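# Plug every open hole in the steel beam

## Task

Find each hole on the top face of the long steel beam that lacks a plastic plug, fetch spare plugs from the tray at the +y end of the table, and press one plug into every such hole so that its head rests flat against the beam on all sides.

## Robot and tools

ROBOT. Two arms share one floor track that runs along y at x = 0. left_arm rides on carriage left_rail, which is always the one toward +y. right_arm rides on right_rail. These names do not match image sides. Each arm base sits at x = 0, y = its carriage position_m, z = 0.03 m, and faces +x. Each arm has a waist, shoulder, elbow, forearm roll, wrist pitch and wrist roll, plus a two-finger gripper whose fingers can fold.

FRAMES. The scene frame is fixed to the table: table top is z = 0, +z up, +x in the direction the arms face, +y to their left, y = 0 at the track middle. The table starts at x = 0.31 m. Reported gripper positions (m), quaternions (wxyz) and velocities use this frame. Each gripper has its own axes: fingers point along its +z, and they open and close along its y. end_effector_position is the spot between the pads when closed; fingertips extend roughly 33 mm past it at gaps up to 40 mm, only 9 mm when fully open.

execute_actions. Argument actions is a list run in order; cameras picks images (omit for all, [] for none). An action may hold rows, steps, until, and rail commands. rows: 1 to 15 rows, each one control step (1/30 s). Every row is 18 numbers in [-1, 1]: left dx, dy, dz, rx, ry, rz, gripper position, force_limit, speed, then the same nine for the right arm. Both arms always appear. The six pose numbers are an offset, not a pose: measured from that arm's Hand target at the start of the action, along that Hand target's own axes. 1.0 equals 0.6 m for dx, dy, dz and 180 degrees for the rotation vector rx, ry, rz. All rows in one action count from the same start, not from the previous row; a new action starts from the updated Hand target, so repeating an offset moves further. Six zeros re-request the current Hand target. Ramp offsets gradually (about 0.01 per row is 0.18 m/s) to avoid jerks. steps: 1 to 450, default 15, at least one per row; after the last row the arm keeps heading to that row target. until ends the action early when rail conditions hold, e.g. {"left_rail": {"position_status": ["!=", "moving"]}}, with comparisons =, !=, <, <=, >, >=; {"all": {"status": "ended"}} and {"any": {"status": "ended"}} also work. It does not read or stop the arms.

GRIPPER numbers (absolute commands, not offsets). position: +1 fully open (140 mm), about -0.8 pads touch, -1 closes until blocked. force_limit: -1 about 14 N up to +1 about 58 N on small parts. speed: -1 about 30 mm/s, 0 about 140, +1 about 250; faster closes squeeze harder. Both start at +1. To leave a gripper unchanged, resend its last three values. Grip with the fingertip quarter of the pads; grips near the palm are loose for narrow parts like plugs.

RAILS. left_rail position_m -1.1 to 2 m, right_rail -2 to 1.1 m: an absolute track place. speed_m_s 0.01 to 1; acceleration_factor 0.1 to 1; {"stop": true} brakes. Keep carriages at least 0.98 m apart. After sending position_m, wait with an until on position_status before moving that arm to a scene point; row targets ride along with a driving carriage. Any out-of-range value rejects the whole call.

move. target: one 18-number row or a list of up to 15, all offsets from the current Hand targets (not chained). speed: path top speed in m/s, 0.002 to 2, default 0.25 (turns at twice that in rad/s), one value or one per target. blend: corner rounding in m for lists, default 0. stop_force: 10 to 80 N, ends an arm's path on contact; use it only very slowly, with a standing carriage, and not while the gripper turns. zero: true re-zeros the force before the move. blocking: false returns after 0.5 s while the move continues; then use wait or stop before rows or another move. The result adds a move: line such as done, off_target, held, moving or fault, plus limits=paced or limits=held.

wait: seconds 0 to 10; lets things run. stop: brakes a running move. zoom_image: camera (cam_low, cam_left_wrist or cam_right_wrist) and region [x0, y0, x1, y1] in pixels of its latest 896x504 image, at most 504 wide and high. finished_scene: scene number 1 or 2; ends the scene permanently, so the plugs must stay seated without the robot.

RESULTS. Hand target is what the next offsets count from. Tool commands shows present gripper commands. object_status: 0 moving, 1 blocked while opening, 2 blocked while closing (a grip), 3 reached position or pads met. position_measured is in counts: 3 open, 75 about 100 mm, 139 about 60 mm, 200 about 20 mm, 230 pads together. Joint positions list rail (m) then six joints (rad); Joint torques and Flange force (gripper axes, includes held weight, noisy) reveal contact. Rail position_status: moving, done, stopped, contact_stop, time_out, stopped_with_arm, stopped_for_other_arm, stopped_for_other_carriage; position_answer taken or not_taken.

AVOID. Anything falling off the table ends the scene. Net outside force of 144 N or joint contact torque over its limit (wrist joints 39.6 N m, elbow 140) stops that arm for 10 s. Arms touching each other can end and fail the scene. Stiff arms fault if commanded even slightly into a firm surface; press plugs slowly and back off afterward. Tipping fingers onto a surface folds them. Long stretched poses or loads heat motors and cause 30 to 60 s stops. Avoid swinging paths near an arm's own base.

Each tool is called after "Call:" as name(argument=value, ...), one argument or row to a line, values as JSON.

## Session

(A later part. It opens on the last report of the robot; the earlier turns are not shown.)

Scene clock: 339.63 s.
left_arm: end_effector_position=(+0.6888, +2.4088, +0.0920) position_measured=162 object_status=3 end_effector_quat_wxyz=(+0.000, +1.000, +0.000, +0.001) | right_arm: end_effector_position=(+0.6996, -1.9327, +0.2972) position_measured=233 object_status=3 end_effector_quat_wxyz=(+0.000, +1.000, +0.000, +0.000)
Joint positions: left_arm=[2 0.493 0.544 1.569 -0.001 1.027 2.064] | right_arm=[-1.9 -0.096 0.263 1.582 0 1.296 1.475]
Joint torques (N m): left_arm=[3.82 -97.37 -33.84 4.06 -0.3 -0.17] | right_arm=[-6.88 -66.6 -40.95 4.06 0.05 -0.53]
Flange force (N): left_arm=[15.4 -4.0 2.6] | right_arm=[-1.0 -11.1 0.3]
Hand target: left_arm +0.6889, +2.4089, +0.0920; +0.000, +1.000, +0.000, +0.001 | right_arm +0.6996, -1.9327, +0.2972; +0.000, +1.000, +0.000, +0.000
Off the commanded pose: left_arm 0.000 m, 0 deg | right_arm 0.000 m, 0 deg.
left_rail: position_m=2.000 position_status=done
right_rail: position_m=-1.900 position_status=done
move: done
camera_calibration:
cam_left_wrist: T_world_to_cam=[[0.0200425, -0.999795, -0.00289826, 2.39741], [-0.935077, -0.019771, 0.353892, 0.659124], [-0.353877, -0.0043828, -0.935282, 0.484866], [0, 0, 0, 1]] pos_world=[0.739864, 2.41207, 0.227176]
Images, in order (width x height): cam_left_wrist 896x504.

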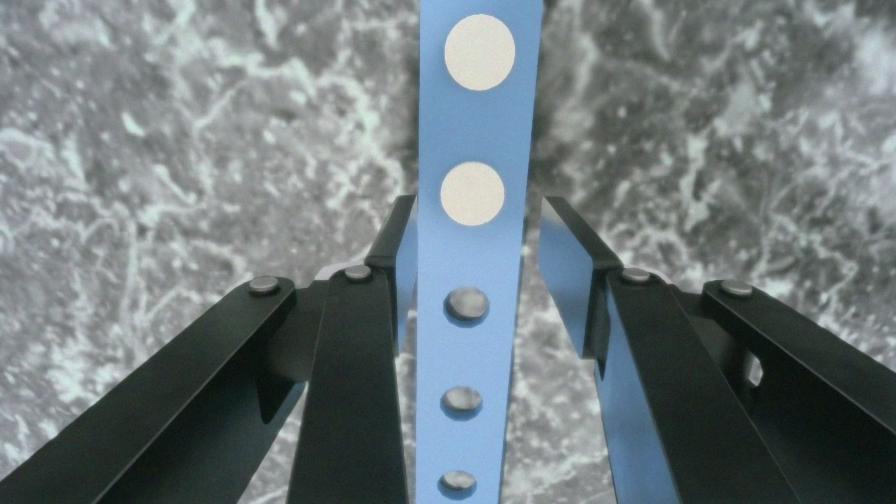

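Call:
move(
  target=[
    [0.001,-0.0008,0.078,0,0,0,-0.26,-0.3,-1,0,0,0,0,0,0,-1,-0.3,0],
    [0.001,-0.0008,0.078,0,0,0,-1,-0.3,-1,0,0,0,0,0,0,-1,-0.3,0],
  ],
  cameras=["cam_left_wrist"],
  speed=0.06,
)

Call:
move(
  target=[
    [0,0,-0.1,0,0,0,-1,-0.3,-1,0,0,0,0,0,0,-1,-0.3,0],
    [-0.115,0.697,-0.38,0,0,0,-1,-0.3,-1,0,0,0,0,0,0,-1,-0.3,0],
  ],
  blend=[0.02,0],
  cameras=["cam_left_wrist"],
  speed=0.2,
)

Call:
execute_actions(
  actions=[
    {"left_rail":{"position_m":-0.18,"acceleration_factor":0.4},"steps":400,"until":{"all":{"status":"ended"}}},
  ],
  cameras=["cam_left_wrist"],
)

Scene clock: 356.60 s.
left_arm: end_effector_position=(+0.6896, +2.4094, +0.0452) position_measured=190 object_status=0 end_effector_quat_wxyz=(+0.000, +1.000, +0.000, +0.001) | right_arm: end_effector_position=(+0.6996, -1.9327, +0.2972) position_measured=233 object_status=3 end_effector_quat_wxyz=(+0.000, +1.000, +0.000, +0.000)
Joint positions: left_arm=[2 0.493 0.587 1.596 -0.001 0.957 2.065] | right_arm=[-1.9 -0.096 0.263 1.582 0 1.296 1.475]
Joint torques (N m): left_arm=[3.52 -95.13 -30.13 3.73 -0.25 -0.15] | right_arm=[-7.11 -67 -40.89 4.07 0.02 -0.54]
Flange force (N): left_arm=[13.8 -3.6 -1.8] | right_arm=[-0.9 -11.1 -0.4]
Hand target: left_arm +0.6896, +2.4094, +0.0452; +0.000, +1.000, +0.000, +0.001 | right_arm +0.6996, -1.9327, +0.2972; +0.000, +1.000, +0.000, +0.000
Off the commanded pose: left_arm 0.000 m, 0 deg | right_arm 0.000 m, 0 deg.
left_rail: position_m=2.000 position_status=done
right_rail: position_m=-1.900 position_status=done
move: done
camera_calibration:
cam_left_wrist: T_world_to_cam=[[0.0201026, -0.999793, -0.00302168, 2.39773], [-0.935155, -0.0198718, 0.353681, 0.676841], [-0.353668, -0.00428416, -0.935361, 0.44113], [0, 0, 0, 1]] pos_world=[0.740764, 2.41257, 0.180475]
Images, in order (width x height): cam_left_wrist 896x504.

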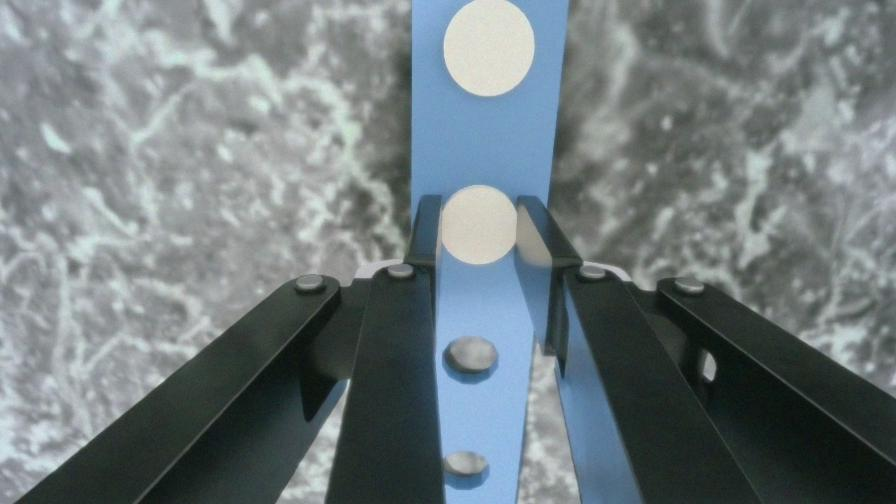

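Scene clock: 359.57 s.
left_arm: end_effector_position=(+0.6202, +1.9913, +0.2731) position_measured=190 object_status=2 end_effector_quat_wxyz=(+0.000, +1.000, +0.000, +0.001) | right_arm: end_effector_position=(+0.6996, -1.9327, +0.2972) position_measured=233 object_status=3 end_effector_quat_wxyz=(+0.000, +1.000, +0.000, +0.000)
Joint positions: left_arm=[2 -0.07 0.15 1.767 0 1.223 1.501] | right_arm=[-1.9 -0.096 0.263 1.582 0 1.296 1.475]
Joint torques (N m): left_arm=[3.23 -60.38 -37.05 4.43 -0.31 -0.13] | right_arm=[-7.1 -66.78 -40.98 4.02 0.03 -0.52]
Flange force (N): left_arm=[12.1 4.9 -2.0] | right_arm=[-1.6 -11.4 -0.3]
Hand target: left_arm +0.6202, +1.9912, +0.2731; +0.000, +1.000, +0.000, +0.001 | right_arm +0.6996, -1.9327, +0.2972; +0.000, +1.000, +0.000, +0.000
Off the commanded pose: left_arm 0.000 m, 0 deg | right_arm 0.000 m, 0 deg.
left_rail: position_m=2.000 position_status=done
right_rail: position_m=-1.900 position_status=done
move: done
camera_calibration:
cam_left_wrist: T_world_to_cam=[[0.0201019, -0.999793, -0.0030248, 1.9818], [-0.93511, -0.0198718, 0.353801, 0.52295], [-0.353788, -0.00428357, -0.935316, 0.628024], [0, 0, 0, 1]] pos_world=[0.671365, 1.99447, 0.408375]
Images, in order (width x height): cam_left_wrist 896x504.

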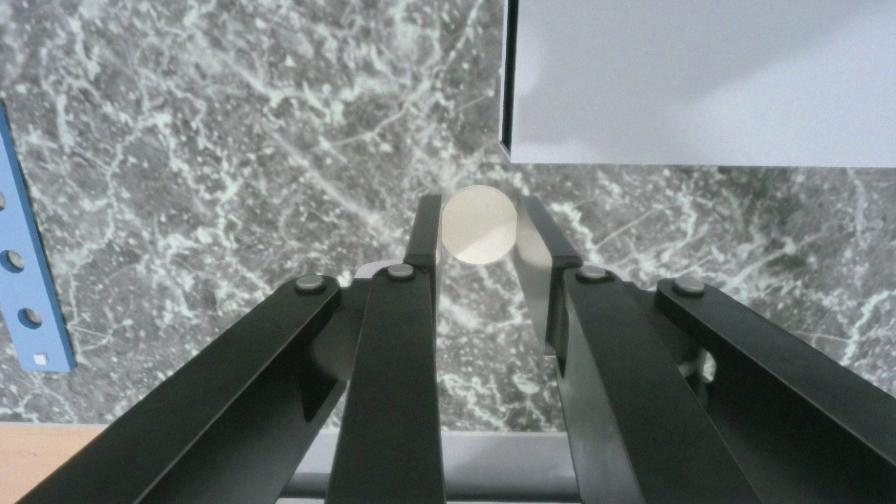

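Scene clock: 363.47 s.
left_arm: end_effector_position=(+0.6202, -0.1887, +0.2731) position_measured=190 object_status=2 end_effector_quat_wxyz=(+0.000, +1.000, +0.000, +0.001) | right_arm: end_effector_position=(+0.6996, -1.9327, +0.2972) position_measured=233 object_status=3 end_effector_quat_wxyz=(+0.000, +1.000, +0.000, +0.000)
Joint positions: left_arm=[-0.18 -0.07 0.15 1.767 0 1.223 1.501] | right_arm=[-1.9 -0.096 0.263 1.582 0 1.296 1.475]
Joint torques (N m): left_arm=[3.87 -60.39 -37.07 4.45 -0.3 -0.12] | right_arm=[-7.2 -67.16 -40.9 4.02 0.03 -0.51]
Flange force (N): left_arm=[11.8 5.9 -2.3] | right_arm=[-0.2 -11.2 0.4]
Hand target: left_arm +0.6202, -0.1886, +0.2731; +0.000, +1.000, +0.000, +0.001 | right_arm +0.6996, -1.9327, +0.2972; +0.000, +1.000, +0.000, +0.000
Tool commands: left_gripper/position=-1.0 left_gripper/force_limit=-0.3 left_gripper/speed=-1.0 right_gripper/position=-1.0 right_gripper/force_limit=-0.3 right_gripper/speed=+0.0
Off the commanded pose: left_arm 0.000 m, 0 deg | right_arm 0.000 m, 0 deg.
left_rail: position_m=-0.180 position_status=done
right_rail: position_m=-1.900 position_status=done
camera_calibration:
cam_left_wrist: T_world_to_cam=[[0.0201026, -0.999793, -0.00302168, -0.197652], [-0.935155, -0.0198718, 0.353681, 0.47971], [-0.353668, -0.00428416, -0.935361, 0.618624], [0, 0, 0, 1]] pos_world=[0.671364, -0.185428, 0.408375]
Images, in order (width x height): cam_left_wrist 896x504.

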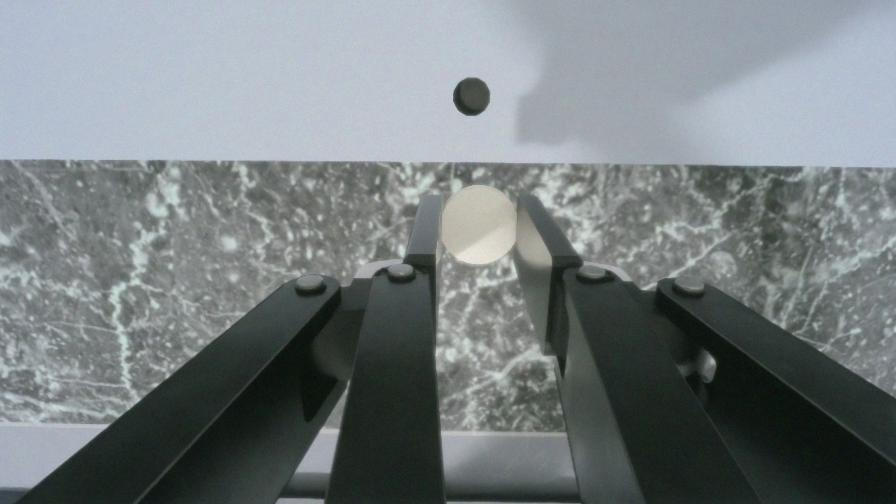

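Call:
move(
  target=[0.0695,-0.0003,0.1285,0,0,0,-1,-0.3,-1,0,0,0,0,0,0,-1,-0.3,0],
  cameras=["cam_left_wrist"],
  speed=0.15,
)

Call:
zoom_image(
  camera="cam_left_wrist",
  region=[400, 140, 560, 290],
)

Call:
move(
  target=[0,0,0.06,0,0,0,-1,-0.3,-1,0,0,0,0,0,0,-1,-0.3,0],
  cameras=["cam_left_wrist"],
  speed=0.01,
  stop_force=30,
)

Scene clock: 379.03 s.
left_arm: end_effector_position=(+0.6620, -0.1885, +0.1961) position_measured=190 object_status=2 end_effector_quat_wxyz=(+0.000, +1.000, +0.000, +0.001) | right_arm: end_effector_position=(+0.6996, -1.9327, +0.2972) position_measured=233 object_status=3 end_effector_quat_wxyz=(+0.000, +1.000, +0.000, +0.000)
Joint positions: left_arm=[-0.18 -0.065 0.264 1.775 0 1.101 1.506] | right_arm=[-1.9 -0.096 0.263 1.582 0 1.296 1.475]
Joint torques (N m): left_arm=[3.83 -69.95 -34.92 4.21 -0.3 -0.15] | right_arm=[-7.08 -66.89 -40.83 4.08 0.03 -0.54]
Flange force (N): left_arm=[12.0 5.4 -1.0] | right_arm=[-0.5 -11.2 0.1]
Hand target: left_arm +0.6620, -0.1885, +0.1961; +0.000, +1.000, +0.000, +0.001 | right_arm +0.6996, -1.9327, +0.2972; +0.000, +1.000, +0.000, +0.000
Off the commanded pose: left_arm 0.000 m, 0 deg | right_arm 0.000 m, 0 deg.
left_rail: position_m=-0.180 position_status=done
right_rail: position_m=-1.900 position_status=done
move: done
camera_calibration:
cam_left_wrist: T_world_to_cam=[[0.0200676, -0.999794, -0.0031187, -0.198566], [-0.93511, -0.0198729, 0.353799, 0.545871], [-0.353788, -0.00418358, -0.935316, 0.561438], [0, 0, 0, 1]] pos_world=[0.713064, -0.185328, 0.331374]
Images, in order (width x height): cam_left_wrist 896x504.

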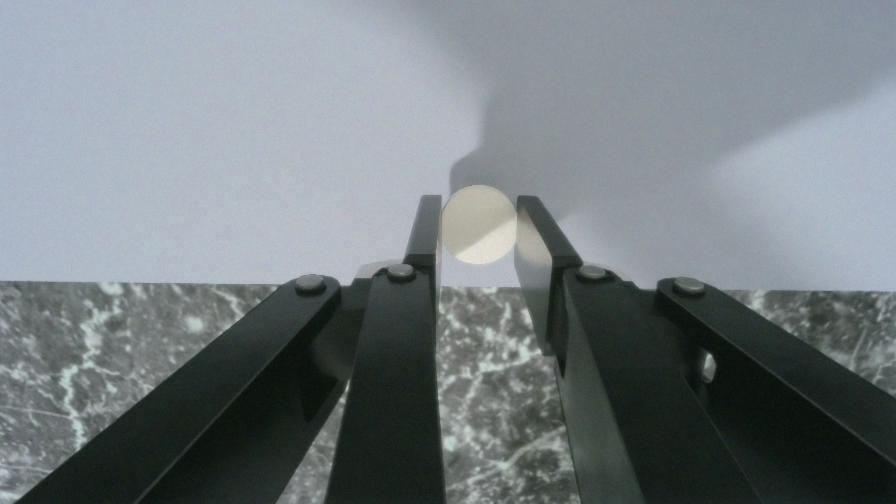

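Scaled by 3.150 from the camera's 896x504 image, which has a finer 1280x720 frame.

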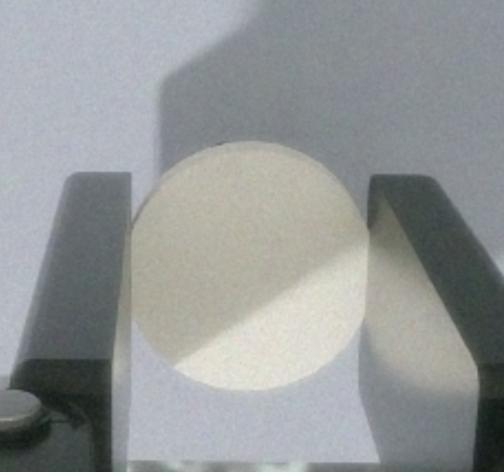

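Scene clock: 382.00 s.
left_arm: end_effector_position=(+0.6622, -0.1886, +0.1786) position_measured=190 object_status=2 end_effector_quat_wxyz=(+0.000, +1.000, +0.000, +0.001) | right_arm: end_effector_position=(+0.6996, -1.9327, +0.2972) position_measured=233 object_status=3 end_effector_quat_wxyz=(+0.000, +1.000, +0.000, +0.000)
Joint positions: left_arm=[-0.18 -0.065 0.278 1.793 0 1.069 1.506] | right_arm=[-1.9 -0.096 0.263 1.582 0 1.296 1.475]
Joint torques (N m): left_arm=[3.62 -63.62 -37.61 4.3 -5.63 -0.11] | right_arm=[-7.19 -66.94 -40.92 4.02 0.09 -0.57]
Flange force (N): left_arm=[-2.1 5.0 -12.6] | right_arm=[-0.2 -11.3 0.5]
Hand target: left_arm +0.6622, -0.1885, +0.1787; +0.000, +1.000, +0.000, +0.001 (not the last commanded pose) | right_arm +0.6996, -1.9327, +0.2972; +0.000, +1.000, +0.000, +0.000
Off the commanded pose: left_arm 0.019 m, 0 deg | right_arm 0.000 m, 0 deg.
left_rail: position_m=-0.180 position_status=done
right_rail: position_m=-1.900 position_status=done
move: contact (left_arm)
camera_calibration:
cam_left_wrist: T_world_to_cam=[[0.0201036, -0.999793, -0.00301544, -0.198682], [-0.935267, -0.0198719, 0.353385, 0.552455], [-0.353372, -0.00428407, -0.935473, 0.544969], [0, 0, 0, 1]] pos_world=[0.713264, -0.185328, 0.313975]
Images, in order (width x height): cam_left_wrist 896x504.

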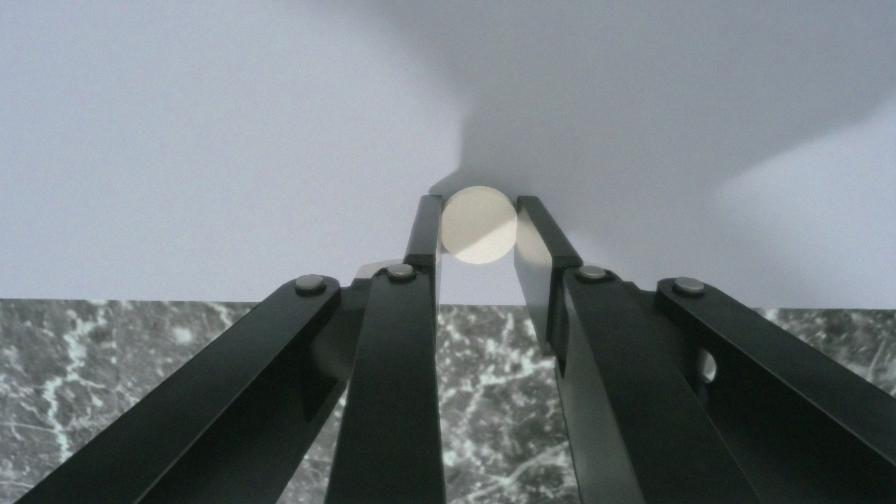

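Call:
move(
  target=[-0.0017,-0.0005,-0.001,0,0,0,-1,-0.3,-1,0,0,0,0,0,0,-1,-0.3,0],
  cameras=[],
  speed=0.01,
)

Call:
move(
  target=[0,0,0.03,0,0,0,-1,-0.3,-1,0,0,0,0,0,0,-1,-0.3,0],
  cameras=["cam_left_wrist"],
  speed=0.01,
  stop_force=35,
)

Scene clock: 393.03 s.
left_arm: end_effector_position=(+0.6612, -0.1883, +0.1793) position_measured=190 object_status=2 end_effector_quat_wxyz=(+0.000, +1.000, +0.000, +0.001) | right_arm: end_effector_position=(+0.6996, -1.9327, +0.2972) position_measured=233 object_status=3 end_effector_quat_wxyz=(+0.000, +1.000, +0.000, +0.000)
Joint positions: left_arm=[-0.18 -0.065 0.276 1.794 0 1.07 1.506] | right_arm=[-1.9 -0.096 0.263 1.582 0 1.296 1.475]
Joint torques (N m): left_arm=[6.81 -71.5 -33.92 5.82 0.41 -0.19] | right_arm=[-7.31 -67.04 -40.87 4.02 0.03 -0.53]
Flange force (N): left_arm=[13.5 9.9 1.1] | right_arm=[-0.4 -11.5 0.2]
Hand target: left_arm +0.6612, -0.1882, +0.1793; +0.000, +1.000, +0.000, +0.001 | right_arm +0.6996, -1.9327, +0.2972; +0.000, +1.000, +0.000, +0.000
Off the commanded pose: left_arm 0.000 m, 0 deg | right_arm 0.000 m, 0 deg.
left_rail: position_m=-0.180 position_status=done
right_rail: position_m=-1.900 position_status=done
move: done
No camera images: "cameras" was empty.

Scene clock: 394.03 s.
left_arm: end_effector_position=(+0.6613, -0.1882, +0.1755) position_measured=190 object_status=2 end_effector_quat_wxyz=(+0.000, +1.000, +0.000, +0.001) | right_arm: end_effector_position=(+0.6996, -1.9327, +0.2972) position_measured=233 object_status=3 end_effector_quat_wxyz=(+0.000, +1.000, +0.000, +0.000)
Joint positions: left_arm=[-0.18 -0.065 0.279 1.798 0 1.063 1.506] | right_arm=[-1.9 -0.096 0.263 1.582 0 1.296 1.475]
Joint torques (N m): left_arm=[5.25 -37.02 -11.06 4.81 -0.16 -0.15] | right_arm=[-7.09 -66.77 -40.9 4.06 0.03 -0.52]
Flange force (N): left_arm=[8.8 7.6 -49.2] | right_arm=[-1.6 -11.3 -0.7]
Hand target: left_arm +0.6613, -0.1882, +0.1755; +0.000, +1.000, +0.000, +0.001 (not the last commanded pose) | right_arm +0.6996, -1.9327, +0.2972; +0.000, +1.000, +0.000, +0.000
Off the commanded pose: left_arm 0.014 m, 0 deg | right_arm 0.000 m, 0 deg.
left_rail: position_m=-0.180 position_status=done
right_rail: position_m=-1.900 position_status=done
move: contact (left_arm)
camera_calibration:
cam_left_wrist: T_world_to_cam=[[0.0201051, -0.999793, -0.0030044, -0.198378], [-0.935457, -0.0198717, 0.352882, 0.553041], [-0.352869, -0.00428424, -0.935663, 0.541358], [0, 0, 0, 1]] pos_world=[0.712363, -0.185028, 0.310775]
Images, in order (width x height): cam_left_wrist 896x504.

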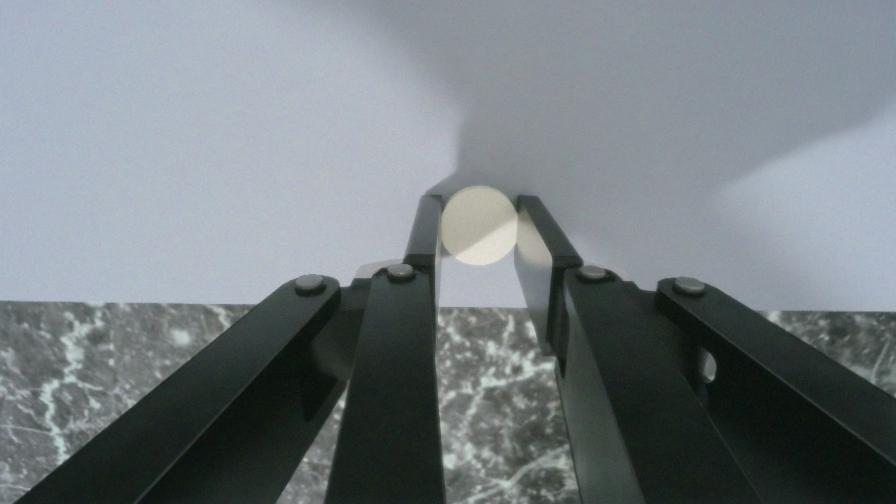

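Call:
move(
  target=[
    [0,0,-0.002,0,0,0,-0.3,-0.3,-1,0,0,0,0,0,0,-1,-0.3,0],
    [0,0,-0.04,0,0,0,-1,-0.3,0,0,0,0,0,0,0,-1,-0.3,0],
  ],
  cameras=[],
  speed=0.05,
)

Call:
move(
  target=[0,0,0.07,0,0,0,-1,-0.3,0,0,0,0,0,0,0,-1,-0.3,0],
  cameras=[],
  speed=0.015,
  stop_force=70,
)

Call:
move(
  target=[-0.02,0,-0.2,0,0,0,-1,-0.3,0,0,0,0,0,0,0,-1,-0.3,0],
  cameras=["cam_left_wrist","cam_low"],
)

Scene clock: 408.47 s.
left_arm: end_effector_position=(+0.6613, -0.1882, +0.1995) position_measured=233 object_status=3 end_effector_quat_wxyz=(+0.000, +1.000, +0.000, +0.001) | right_arm: end_effector_position=(+0.6996, -1.9327, +0.2972) position_measured=233 object_status=3 end_effector_quat_wxyz=(+0.000, +1.000, +0.000, +0.000)
Joint positions: left_arm=[-0.18 -0.065 0.26 1.774 0 1.105 1.506] | right_arm=[-1.9 -0.096 0.263 1.582 0 1.296 1.475]
Joint torques (N m): left_arm=[3.65 -70.19 -35.12 4.23 -0.3 -0.15] | right_arm=[-6.99 -66.84 -40.87 4.01 0.02 -0.54]
Flange force (N): left_arm=[13.4 5.4 0.0] | right_arm=[-0.7 -11.1 0.2]
Hand target: left_arm +0.6613, -0.1882, +0.1995; +0.000, +1.000, +0.000, +0.001 | right_arm +0.6996, -1.9327, +0.2972; +0.000, +1.000, +0.000, +0.000
Off the commanded pose: left_arm 0.000 m, 0 deg | right_arm 0.000 m, 0 deg.
left_rail: position_m=-0.180 position_status=done
right_rail: position_m=-1.900 position_status=done
move: done
No camera images: "cameras" was empty.

Scene clock: 410.50 s.
left_arm: end_effector_position=(+0.6615, -0.1882, +0.1786) position_measured=233 object_status=3 end_effector_quat_wxyz=(+0.000, +1.000, +0.000, +0.002) | right_arm: end_effector_position=(+0.6996, -1.9327, +0.2972) position_measured=233 object_status=3 end_effector_quat_wxyz=(+0.000, +1.000, +0.000, +0.000)
Joint positions: left_arm=[-0.18 -0.065 0.276 1.795 0 1.068 1.506] | right_arm=[-1.9 -0.096 0.263 1.582 0 1.296 1.475]
Joint torques (N m): left_arm=[2.96 -8.83 -5.68 4.07 -9.28 -0.15] | right_arm=[-6.91 -66.87 -40.8 4.06 0.07 -0.56]
Flange force (N): left_arm=[-16.7 3.8 -93.2] | right_arm=[-1.3 -11.2 -0.6]
Hand target: left_arm +0.6615, -0.1882, +0.1786; +0.000, +1.000, +0.000, +0.002 (not the last commanded pose) | right_arm +0.6996, -1.9327, +0.2972; +0.000, +1.000, +0.000, +0.000
Off the commanded pose: left_arm 0.021 m, 0 deg | right_arm 0.000 m, 0 deg.
left_rail: position_m=-0.180 position_status=done
right_rail: position_m=-1.900 position_status=done
move: contact (left_arm)
No camera images: "cameras" was empty.

Scene clock: 411.40 s.
left_arm: end_effector_position=(+0.6491, -0.1882, +0.2985) position_measured=233 object_status=3 end_effector_quat_wxyz=(+0.000, +1.000, +0.000, +0.002) | right_arm: end_effector_position=(+0.6996, -1.9327, +0.2972) position_measured=233 object_status=3 end_effector_quat_wxyz=(+0.000, +1.000, +0.000, +0.000)
Joint positions: left_arm=[-0.18 -0.066 0.182 1.682 0 1.275 1.505] | right_arm=[-1.9 -0.096 0.263 1.582 0 1.296 1.475]
Joint torques (N m): left_arm=[3.83 -64.58 -37.69 4.52 -0.35 -0.15] | right_arm=[-7.03 -66.78 -40.88 4.05 0.04 -0.5]
Flange force (N): left_arm=[13.4 5.8 -2.6] | right_arm=[-0.5 -10.9 0.2]
Hand target: left_arm +0.6491, -0.1882, +0.2985; +0.000, +1.000, +0.000, +0.002 | right_arm +0.6996, -1.9327, +0.2972; +0.000, +1.000, +0.000, +0.000
Off the commanded pose: left_arm 0.000 m, 0 deg | right_arm 0.000 m, 0 deg.
left_rail: position_m=-0.180 position_status=done
right_rail: position_m=-1.900 position_status=done
move: done
camera_calibration:
cam_left_wrist: T_world_to_cam=[[0.0200468, -0.999795, -0.00286525, -0.19778], [-0.935647, -0.0197705, 0.352382, 0.498463], [-0.352366, -0.00438328, -0.935852, 0.65191], [0, 0, 0, 1]] pos_world=[0.700061, -0.185027, 0.433875]
Images, in order (width x height): cam_low 896x504, cam_left_wrist 896x504.

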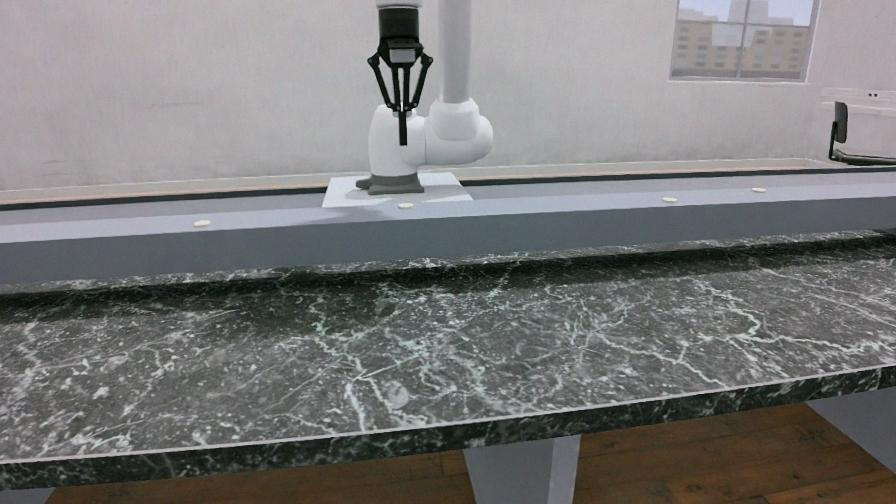

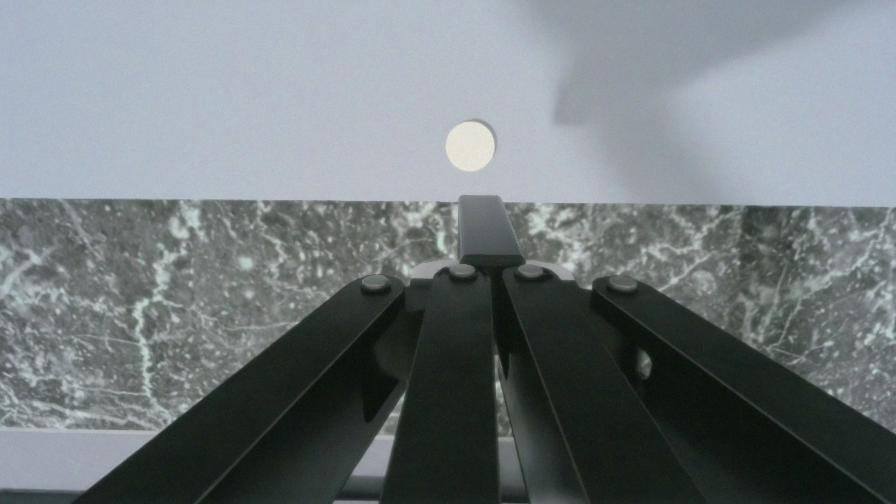

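Call:
finished_scene(
  scene=2,
)

The scene is finished: the task was done.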